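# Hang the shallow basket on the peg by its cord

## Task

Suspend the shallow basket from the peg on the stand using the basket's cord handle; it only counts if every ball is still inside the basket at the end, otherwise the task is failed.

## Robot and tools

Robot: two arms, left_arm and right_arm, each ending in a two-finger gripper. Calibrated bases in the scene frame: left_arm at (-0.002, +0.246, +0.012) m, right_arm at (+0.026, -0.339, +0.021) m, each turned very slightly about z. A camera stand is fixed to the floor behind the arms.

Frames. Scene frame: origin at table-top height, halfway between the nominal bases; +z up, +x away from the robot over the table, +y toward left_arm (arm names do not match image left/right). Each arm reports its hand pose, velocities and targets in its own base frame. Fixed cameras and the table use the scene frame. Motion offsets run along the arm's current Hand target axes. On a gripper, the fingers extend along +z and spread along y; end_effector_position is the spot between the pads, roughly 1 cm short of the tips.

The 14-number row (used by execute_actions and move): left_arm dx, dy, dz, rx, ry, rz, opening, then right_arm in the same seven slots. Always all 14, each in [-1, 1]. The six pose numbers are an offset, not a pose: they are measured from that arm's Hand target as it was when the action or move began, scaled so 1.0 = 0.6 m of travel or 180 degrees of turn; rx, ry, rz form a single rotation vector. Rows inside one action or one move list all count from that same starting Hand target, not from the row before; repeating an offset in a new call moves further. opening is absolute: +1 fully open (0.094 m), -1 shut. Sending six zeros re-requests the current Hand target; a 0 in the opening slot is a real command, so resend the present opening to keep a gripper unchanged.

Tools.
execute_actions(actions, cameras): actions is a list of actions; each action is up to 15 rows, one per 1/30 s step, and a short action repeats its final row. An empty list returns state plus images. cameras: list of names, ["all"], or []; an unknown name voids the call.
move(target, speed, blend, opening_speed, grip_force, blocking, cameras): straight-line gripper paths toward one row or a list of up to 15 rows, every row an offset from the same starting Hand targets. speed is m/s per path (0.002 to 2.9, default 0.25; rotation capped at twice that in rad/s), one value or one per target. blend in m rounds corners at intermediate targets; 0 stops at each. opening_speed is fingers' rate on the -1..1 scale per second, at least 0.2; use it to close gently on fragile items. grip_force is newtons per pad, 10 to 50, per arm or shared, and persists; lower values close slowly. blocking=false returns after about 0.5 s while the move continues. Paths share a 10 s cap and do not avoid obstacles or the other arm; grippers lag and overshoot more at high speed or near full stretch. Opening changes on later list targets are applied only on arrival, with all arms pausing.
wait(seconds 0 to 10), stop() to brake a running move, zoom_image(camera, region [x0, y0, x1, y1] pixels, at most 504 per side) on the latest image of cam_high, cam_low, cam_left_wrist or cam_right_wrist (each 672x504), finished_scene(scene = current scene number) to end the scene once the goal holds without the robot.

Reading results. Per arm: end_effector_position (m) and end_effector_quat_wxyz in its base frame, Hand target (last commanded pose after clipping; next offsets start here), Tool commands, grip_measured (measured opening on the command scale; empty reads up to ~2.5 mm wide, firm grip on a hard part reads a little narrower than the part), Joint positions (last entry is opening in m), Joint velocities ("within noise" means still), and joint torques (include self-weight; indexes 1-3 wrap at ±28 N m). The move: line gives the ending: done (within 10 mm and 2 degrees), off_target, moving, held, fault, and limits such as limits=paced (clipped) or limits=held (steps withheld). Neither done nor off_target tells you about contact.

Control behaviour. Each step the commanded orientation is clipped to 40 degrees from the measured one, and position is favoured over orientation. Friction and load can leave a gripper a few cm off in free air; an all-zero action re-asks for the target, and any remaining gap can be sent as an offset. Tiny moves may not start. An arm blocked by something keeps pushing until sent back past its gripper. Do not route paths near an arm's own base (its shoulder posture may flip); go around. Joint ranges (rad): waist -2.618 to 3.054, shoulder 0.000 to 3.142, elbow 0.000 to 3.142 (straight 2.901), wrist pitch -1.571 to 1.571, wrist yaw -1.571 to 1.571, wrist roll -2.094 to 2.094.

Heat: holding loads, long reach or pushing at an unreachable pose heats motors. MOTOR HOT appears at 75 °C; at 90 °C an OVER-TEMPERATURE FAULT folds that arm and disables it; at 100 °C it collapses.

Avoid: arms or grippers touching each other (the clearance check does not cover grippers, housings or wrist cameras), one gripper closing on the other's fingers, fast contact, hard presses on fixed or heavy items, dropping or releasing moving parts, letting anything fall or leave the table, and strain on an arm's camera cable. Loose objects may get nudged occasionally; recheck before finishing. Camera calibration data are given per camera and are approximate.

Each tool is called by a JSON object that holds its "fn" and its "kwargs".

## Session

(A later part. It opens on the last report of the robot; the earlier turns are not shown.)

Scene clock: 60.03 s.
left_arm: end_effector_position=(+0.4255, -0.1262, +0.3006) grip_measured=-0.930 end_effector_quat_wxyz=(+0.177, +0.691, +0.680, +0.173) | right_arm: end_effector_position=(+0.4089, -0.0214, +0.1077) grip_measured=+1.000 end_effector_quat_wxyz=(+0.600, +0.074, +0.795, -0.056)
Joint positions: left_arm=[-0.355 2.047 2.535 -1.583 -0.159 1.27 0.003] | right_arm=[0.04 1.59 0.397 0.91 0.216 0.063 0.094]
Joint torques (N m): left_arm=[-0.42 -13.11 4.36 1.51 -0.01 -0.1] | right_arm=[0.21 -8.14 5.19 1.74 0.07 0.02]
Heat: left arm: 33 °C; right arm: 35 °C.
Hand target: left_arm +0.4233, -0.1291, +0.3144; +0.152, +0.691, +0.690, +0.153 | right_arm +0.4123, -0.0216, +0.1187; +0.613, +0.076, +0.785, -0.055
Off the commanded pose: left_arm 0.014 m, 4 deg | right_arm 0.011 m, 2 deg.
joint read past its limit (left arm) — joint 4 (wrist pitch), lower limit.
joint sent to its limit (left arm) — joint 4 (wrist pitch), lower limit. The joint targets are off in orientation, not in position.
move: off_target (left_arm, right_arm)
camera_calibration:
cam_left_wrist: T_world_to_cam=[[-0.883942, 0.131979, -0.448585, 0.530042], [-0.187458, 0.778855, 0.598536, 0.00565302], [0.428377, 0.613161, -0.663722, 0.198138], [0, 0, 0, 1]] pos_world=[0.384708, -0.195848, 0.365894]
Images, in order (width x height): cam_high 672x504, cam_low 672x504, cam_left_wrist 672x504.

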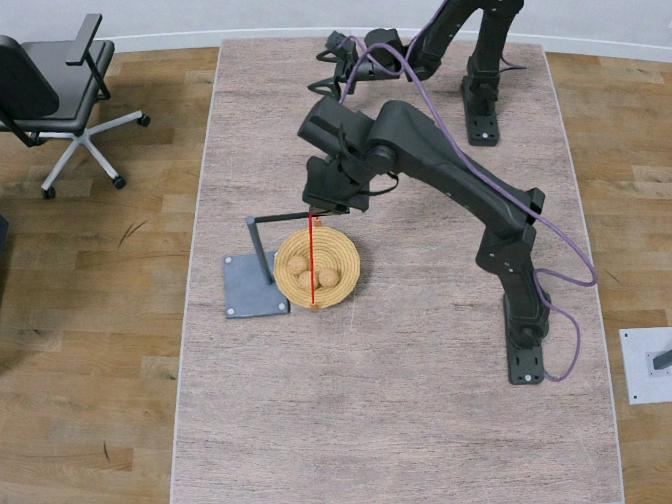

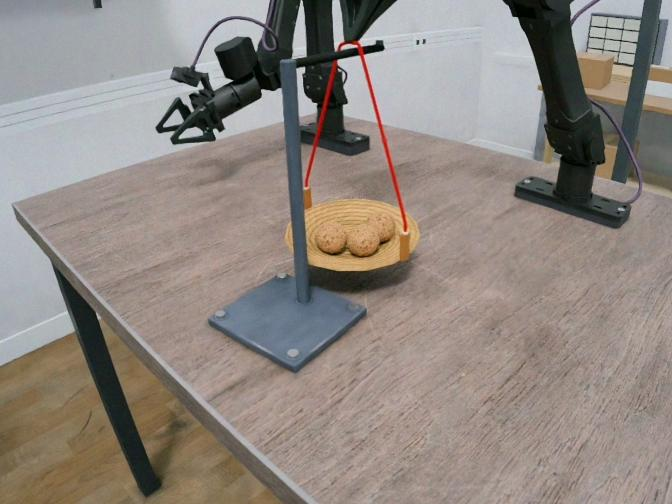

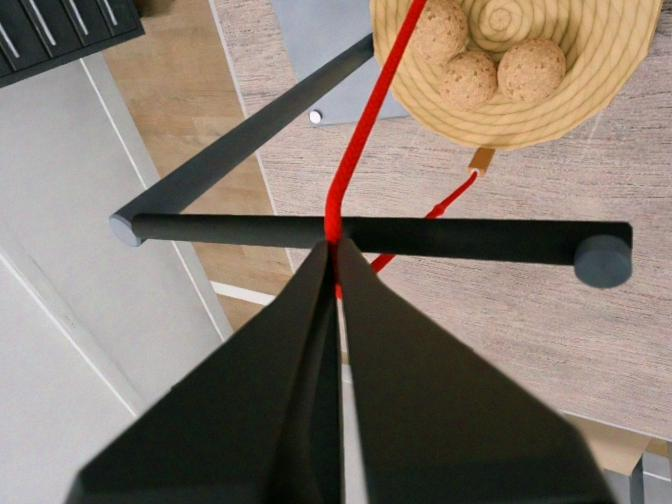

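{"fn": "move", "kwargs": {"target": [0,-0.017,0.005,0,0,0,-1,0,0,0,0,0,0,1], "speed": 0.02, "cameras": ["cam_high","cam_low","cam_left_wrist"]}}

{"fn": "zoom_image", "kwargs": {"camera": "cam_low", "region": [270, 0, 400, 120]}}

{"fn": "zoom_image", "kwargs": {"camera": "cam_high", "region": [240, 180, 380, 320]}}

Scene clock: 63.30 s.
left_arm: end_effector_position=(+0.4238, -0.1288, +0.2946) grip_measured=-0.930 end_effector_quat_wxyz=(+0.172, +0.691, +0.682, +0.169) | right_arm: end_effector_position=(+0.4089, -0.0214, +0.1077) grip_measured=+1.000 end_effector_quat_wxyz=(+0.600, +0.074, +0.795, -0.056)
Joint positions: left_arm=[-0.362 2.034 2.491 -1.565 -0.159 1.259 0.003] | right_arm=[0.04 1.59 0.397 0.91 0.216 0.063 0.094]
Joint torques (N m): left_arm=[-0.42 -14.13 3.45 1.29 -0.03 -0.11] | right_arm=[-0.13 -8.32 5.3 1.82 0.07 0]
Heat: left arm: 33 °C; right arm: 35 °C.
Hand target: left_arm +0.4154, -0.1291, +0.3073; +0.152, +0.691, +0.690, +0.153 | right_arm +0.4123, -0.0216, +0.1187; +0.613, +0.076, +0.785, -0.055
Off the commanded pose: left_arm 0.015 m, 3 deg | right_arm 0.011 m, 2 deg.
joint read past its limit (left arm) — joint 4 (wrist pitch), lower limit.
joint sent to its limit (left arm) — joint 4 (wrist pitch), lower limit. The joint targets are off in orientation, not in position.
move: off_target (left_arm, right_arm)
camera_calibration:
cam_left_wrist: T_world_to_cam=[[-0.890085, 0.128849, -0.437203, 0.524999], [-0.182232, 0.778611, 0.600464, 0.0081185], [0.41778, 0.614136, -0.669549, 0.202846], [0, 0, 0, 1]] pos_world=[0.384028, -0.198542, 0.360472]
Images, in order (width x height): cam_high 672x504, cam_low 672x504, cam_left_wrist 672x504.

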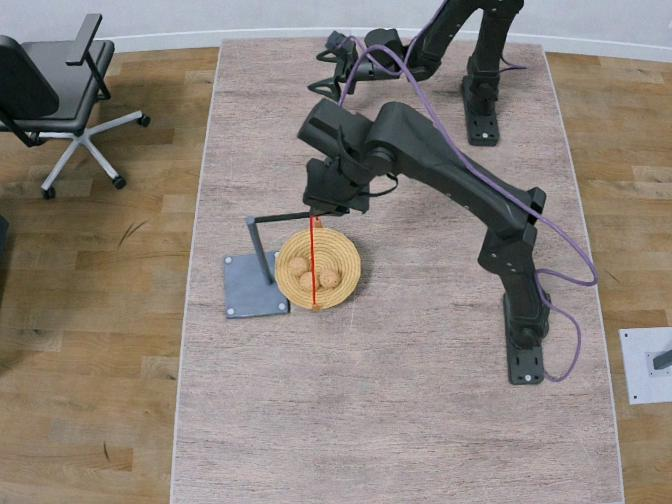

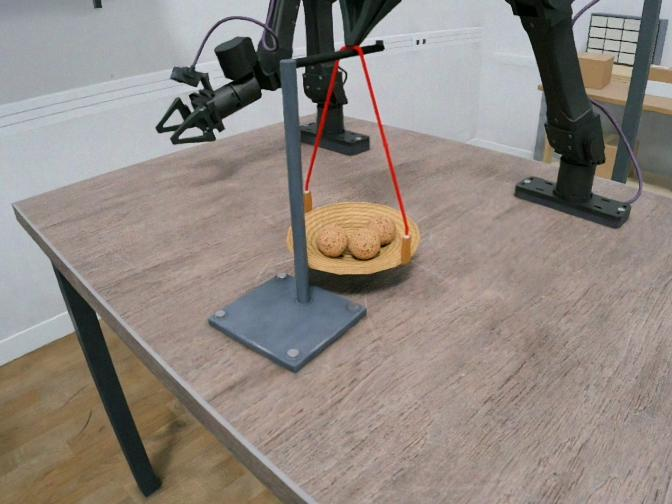

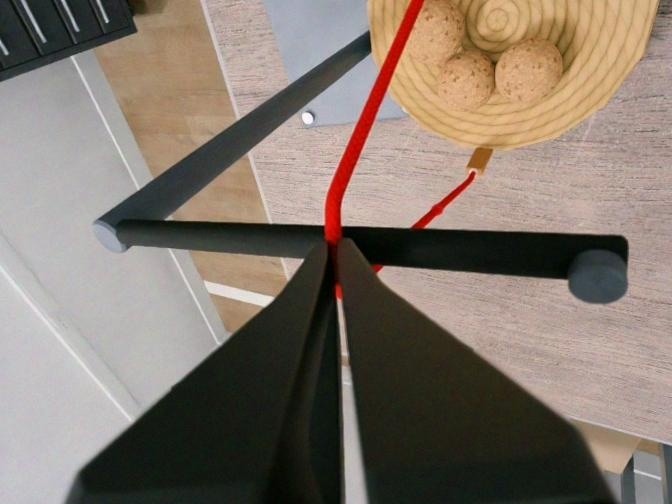

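Scaled by 3.877.

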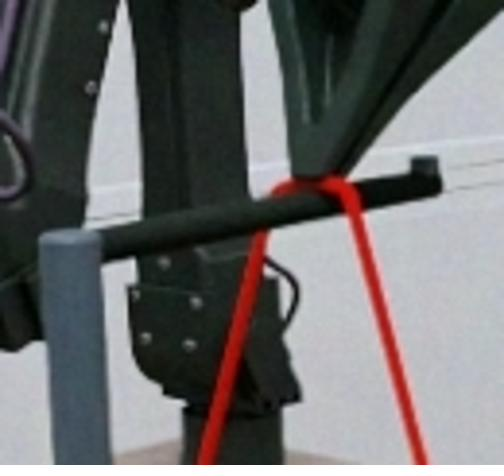

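Scaled by 3.600.

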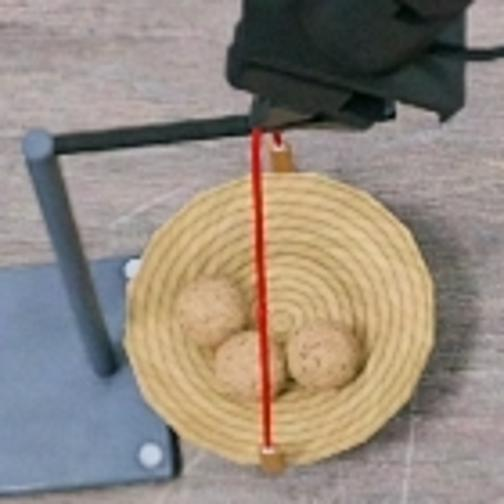

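{"fn": "move", "kwargs": {"target": [0,-0.003,0.006,0,0,0,-1,0,0,0,0,0,0,1], "speed": 0.02, "cameras": ["cam_low"]}}

{"fn": "zoom_image", "kwargs": {"camera": "cam_low", "region": [270, 0, 400, 120]}}

Scene clock: 65.63 s.
left_arm: end_effector_position=(+0.4238, -0.1288, +0.2943) grip_measured=-0.930 end_effector_quat_wxyz=(+0.173, +0.690, +0.683, +0.169) | right_arm: end_effector_position=(+0.4089, -0.0214, +0.1077) grip_measured=+1.000 end_effector_quat_wxyz=(+0.600, +0.074, +0.795, -0.056)
Joint positions: left_arm=[-0.362 2.03 2.483 -1.56 -0.159 1.257 0.003] | right_arm=[0.04 1.59 0.397 0.91 0.216 0.063 0.094]
Joint torques (N m): left_arm=[-0.43 -13.59 3.29 1.23 -0.03 -0.11] | right_arm=[0.18 -8.12 5.5 1.78 0.03 -0.04]
Heat: left arm: 34 °C; right arm: 35 °C.
Hand target: left_arm +0.4153, -0.1291, +0.3033; +0.152, +0.690, +0.690, +0.153 | right_arm +0.4123, -0.0216, +0.1187; +0.613, +0.076, +0.785, -0.055
Off the commanded pose: left_arm 0.012 m, 3 deg | right_arm 0.011 m, 2 deg.
joint sent to its limit (left arm) — joint 4 (wrist pitch), lower limit. The joint targets are off in orientation, not in position.
move: off_target (left_arm, right_arm)
Images, in order (width x height): cam_low 672x504.

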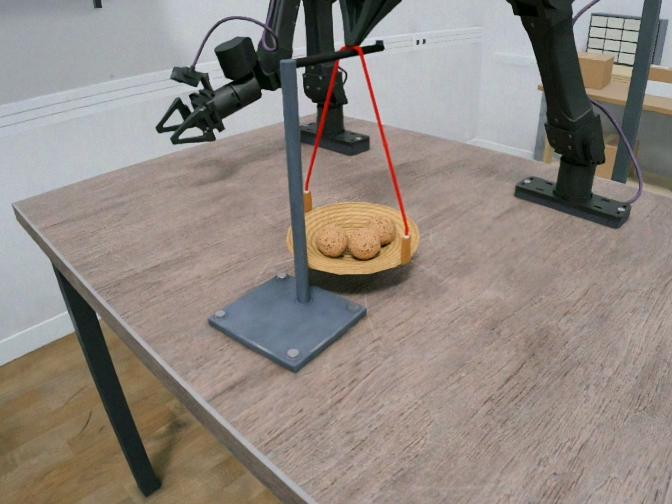

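Scaled by 3.877.

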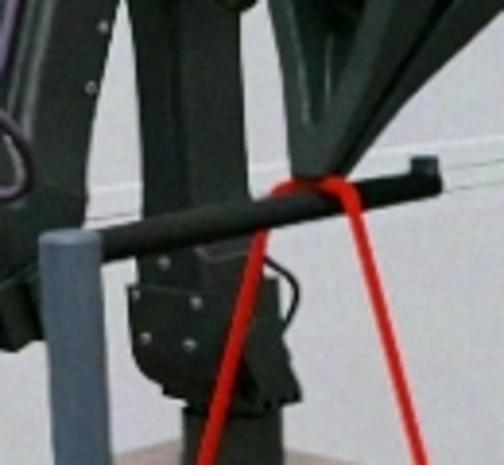

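{"fn": "move", "kwargs": {"target": [0,0.002,-0.004,0,0,0,-0.7,0,0,0,0,0,0,1], "speed": 0.02, "opening_speed": 0.2, "cameras": ["cam_low","cam_left_wrist"]}}

{"fn": "zoom_image", "kwargs": {"camera": "cam_low", "region": [270, 0, 400, 120]}}

Scene clock: 67.73 s.
left_arm: end_effector_position=(+0.4272, -0.1296, +0.2962) grip_measured=-0.703 end_effector_quat_wxyz=(+0.179, +0.688, +0.682, +0.173) | right_arm: end_effector_position=(+0.4089, -0.0214, +0.1077) grip_measured=+1.000 end_effector_quat_wxyz=(+0.600, +0.074, +0.795, -0.056)
Joint positions: left_arm=[-0.362 2.03 2.483 -1.544 -0.162 1.257 0.014] | right_arm=[0.04 1.59 0.397 0.91 0.216 0.063 0.094]
Joint torques (N m): left_arm=[-0.43 -13.74 3.86 1.07 0 -0.1] | right_arm=[0.12 -8.31 5.19 1.79 0.04 0.02]
Heat: left arm: 34 °C; right arm: 35 °C.
Hand target: left_arm +0.4153, -0.1290, +0.3060; +0.152, +0.691, +0.690, +0.153 | right_arm +0.4123, -0.0216, +0.1187; +0.613, +0.076, +0.785, -0.055
Off the commanded pose: left_arm 0.015 m, 4 deg | right_arm 0.011 m, 2 deg.
joint sent to its limit (left arm) — joint 4 (wrist pitch), lower limit. The joint targets are off in orientation, not in position.
move: off_target (left_arm, right_arm)
camera_calibration:
cam_left_wrist: T_world_to_cam=[[-0.883093, 0.123833, -0.452562, 0.529761], [-0.194832, 0.780673, 0.593792, 0.015922], [0.426834, 0.612547, -0.66528, 0.197534], [0, 0, 0, 1]] pos_world=[0.386616, -0.199031, 0.36171]
Images, in order (width x height): cam_low 672x504, cam_left_wrist 672x504.

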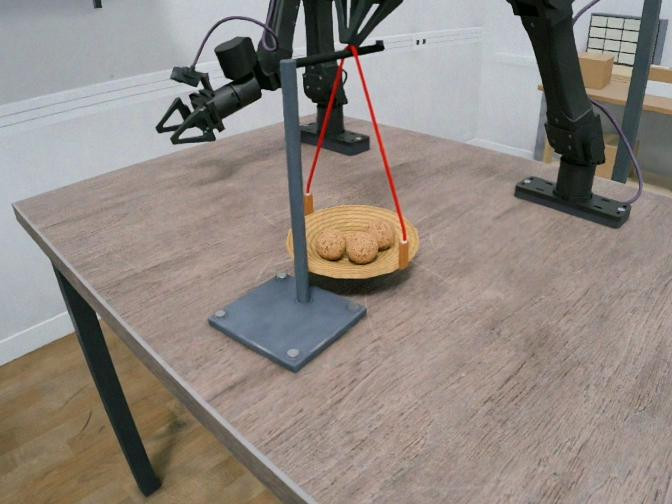

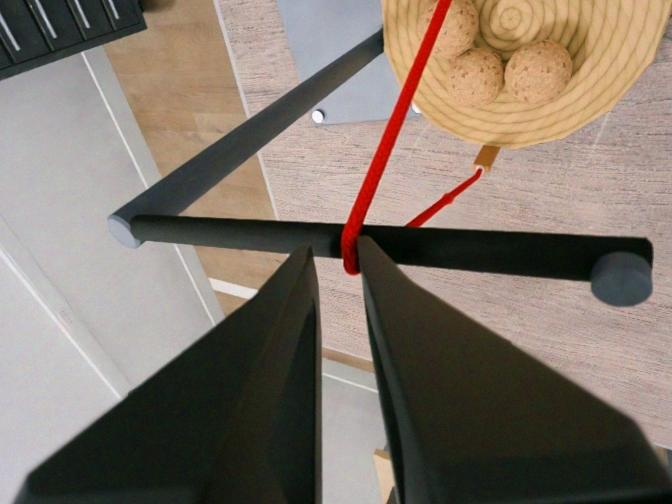

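Scaled by 3.877.

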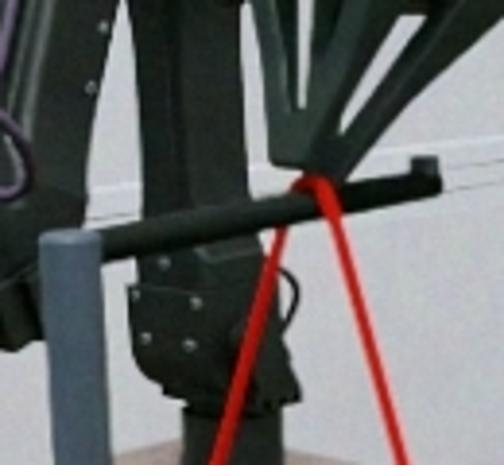

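{"fn": "move", "kwargs": {"target": [[0,0.023,-0.05,0,0,0,-0.5,0,0,0,0,0,0,1],[0,0.04,-0.11,0,0,0,-0.5,0,0,0,0,0,0,1]], "speed": 0.04, "cameras": ["cam_low","cam_left_wrist","cam_high"]}}

{"fn": "zoom_image", "kwargs": {"camera": "cam_low", "region": [250, 0, 450, 240]}}

Scene clock: 71.67 s.
left_arm: end_effector_position=(+0.4212, -0.1309, +0.3450) grip_measured=-0.503 end_effector_quat_wxyz=(+0.238, +0.676, +0.667, +0.202) | right_arm: end_effector_position=(+0.4089, -0.0214, +0.1077) grip_measured=+1.000 end_effector_quat_wxyz=(+0.600, +0.074, +0.795, -0.056)
Joint positions: left_arm=[-0.371 1.999 2.605 -1.561 -0.166 1.266 0.023] | right_arm=[0.04 1.59 0.397 0.91 0.216 0.063 0.094]
Joint torques (N m): left_arm=[-0.49 -14.5 6.97 1.46 -0.08 0.04] | right_arm=[-0.01 -8.2 5.39 1.8 0.04 -0.04]
Heat: left arm: 35 °C; right arm: 35 °C.
Hand target: left_arm +0.4093, -0.1291, +0.3760; +0.152, +0.691, +0.690, +0.153 | right_arm +0.4123, -0.0216, +0.1187; +0.613, +0.076, +0.785, -0.055
Off the commanded pose: left_arm 0.033 m, 12 deg | right_arm 0.011 m, 2 deg.
joint sent to its limit (left arm) — joint 4 (wrist pitch), lower limit. The joint targets are off in orientation, not in position.
move: off_target (left_arm, right_arm)
camera_calibration:
cam_left_wrist: T_world_to_cam=[[-0.815855, 0.116105, -0.566481, 0.556621], [-0.254836, 0.807184, 0.532459, 0.0368011], [0.519075, 0.578769, -0.628957, 0.177573], [0, 0, 0, 1]] pos_world=[0.371326, -0.197106, 0.407406]
Images, in order (width x height): cam_high 672x504, cam_low 672x504, cam_left_wrist 672x504.

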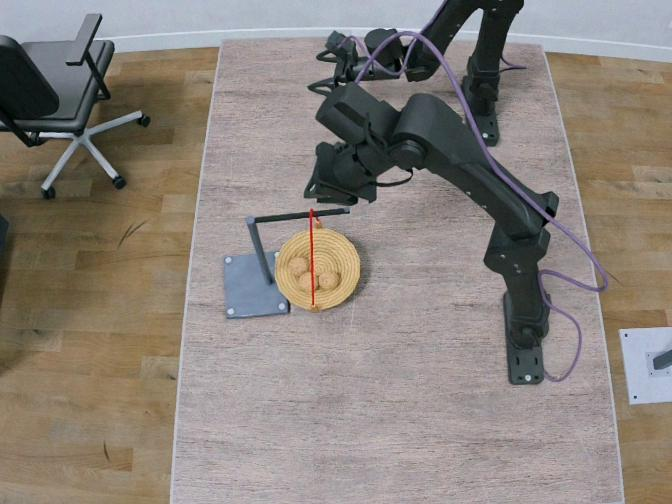

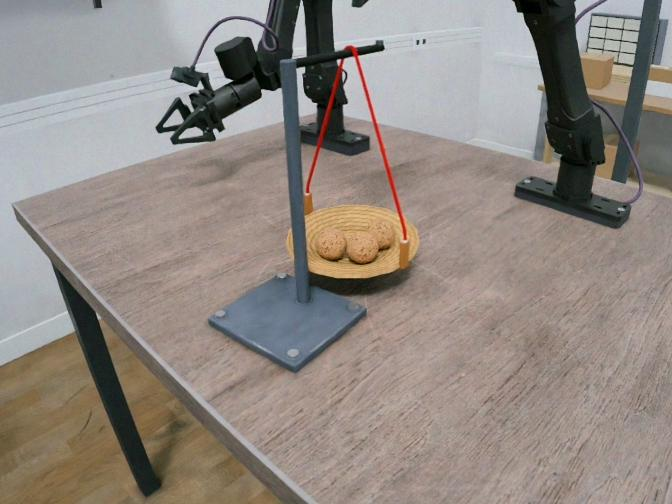

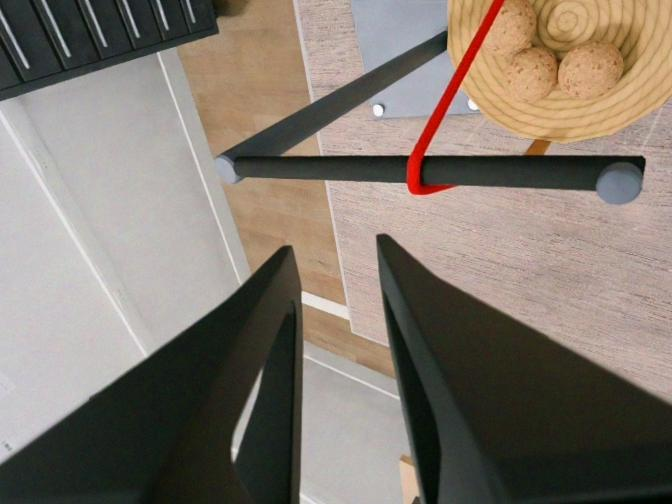

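Scaled by 2.100.

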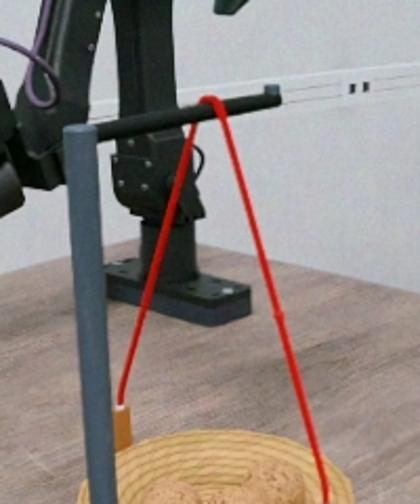

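{"fn": "move", "kwargs": {"target": [0,-0.19,-0.085,0,0,0,-0.5,0,0,0,0,0,0,1], "speed": 0.08, "cameras": ["cam_low","cam_high"]}}

Scene clock: 74.10 s.
left_arm: end_effector_position=(+0.2902, -0.1319, +0.3674) grip_measured=-0.503 end_effector_quat_wxyz=(+0.253, +0.684, +0.658, +0.187) | right_arm: end_effector_position=(+0.4089, -0.0214, +0.1077) grip_measured=+1.000 end_effector_quat_wxyz=(+0.600, +0.074, +0.795, -0.056)
Joint positions: left_arm=[-0.559 1.526 2.125 -1.567 -0.229 1.122 0.023] | right_arm=[0.04 1.59 0.397 0.91 0.216 0.063 0.094]
Joint torques (N m): left_arm=[-0.42 -7.71 3.69 1.51 -0.16 -0.12] | right_arm=[-0.03 -8.01 5.19 1.79 0.05 0.03]
Heat: left arm: 35 °C; right arm: 35 °C.
Hand target: left_arm +0.2844, -0.1291, +0.3741; +0.152, +0.691, +0.690, +0.153 | right_arm +0.4123, -0.0216, +0.1187; +0.613, +0.076, +0.785, -0.055
Off the commanded pose: left_arm 0.009 m, 13 deg | right_arm 0.011 m, 2 deg.
joint read past its limit (left arm) — joint 4 (wrist pitch), lower limit.
joint sent to its limit (left arm) — joint 4 (wrist pitch), lower limit. The joint targets are off in orientation, not in position.
move: off_target (left_arm, right_arm)
Images, in order (width x height): cam_high 672x504, cam_low 672x504.

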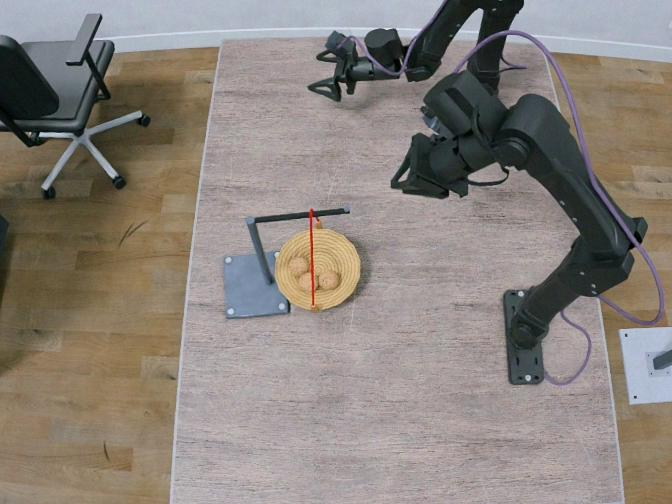

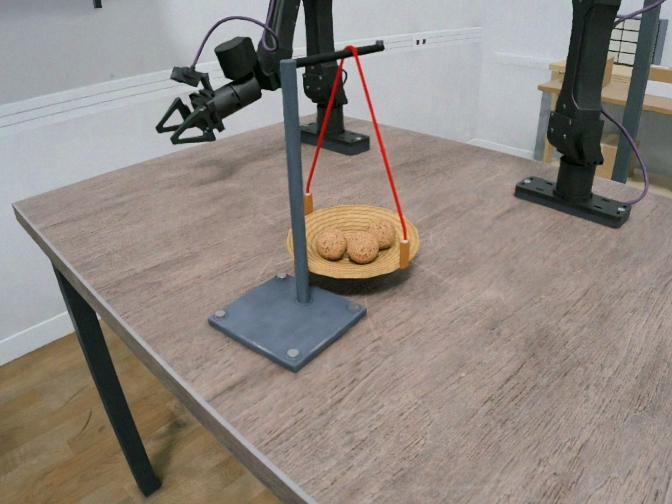

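{"fn": "finished_scene", "kwargs": {"scene": 2}}

The scene is finished: the task was done.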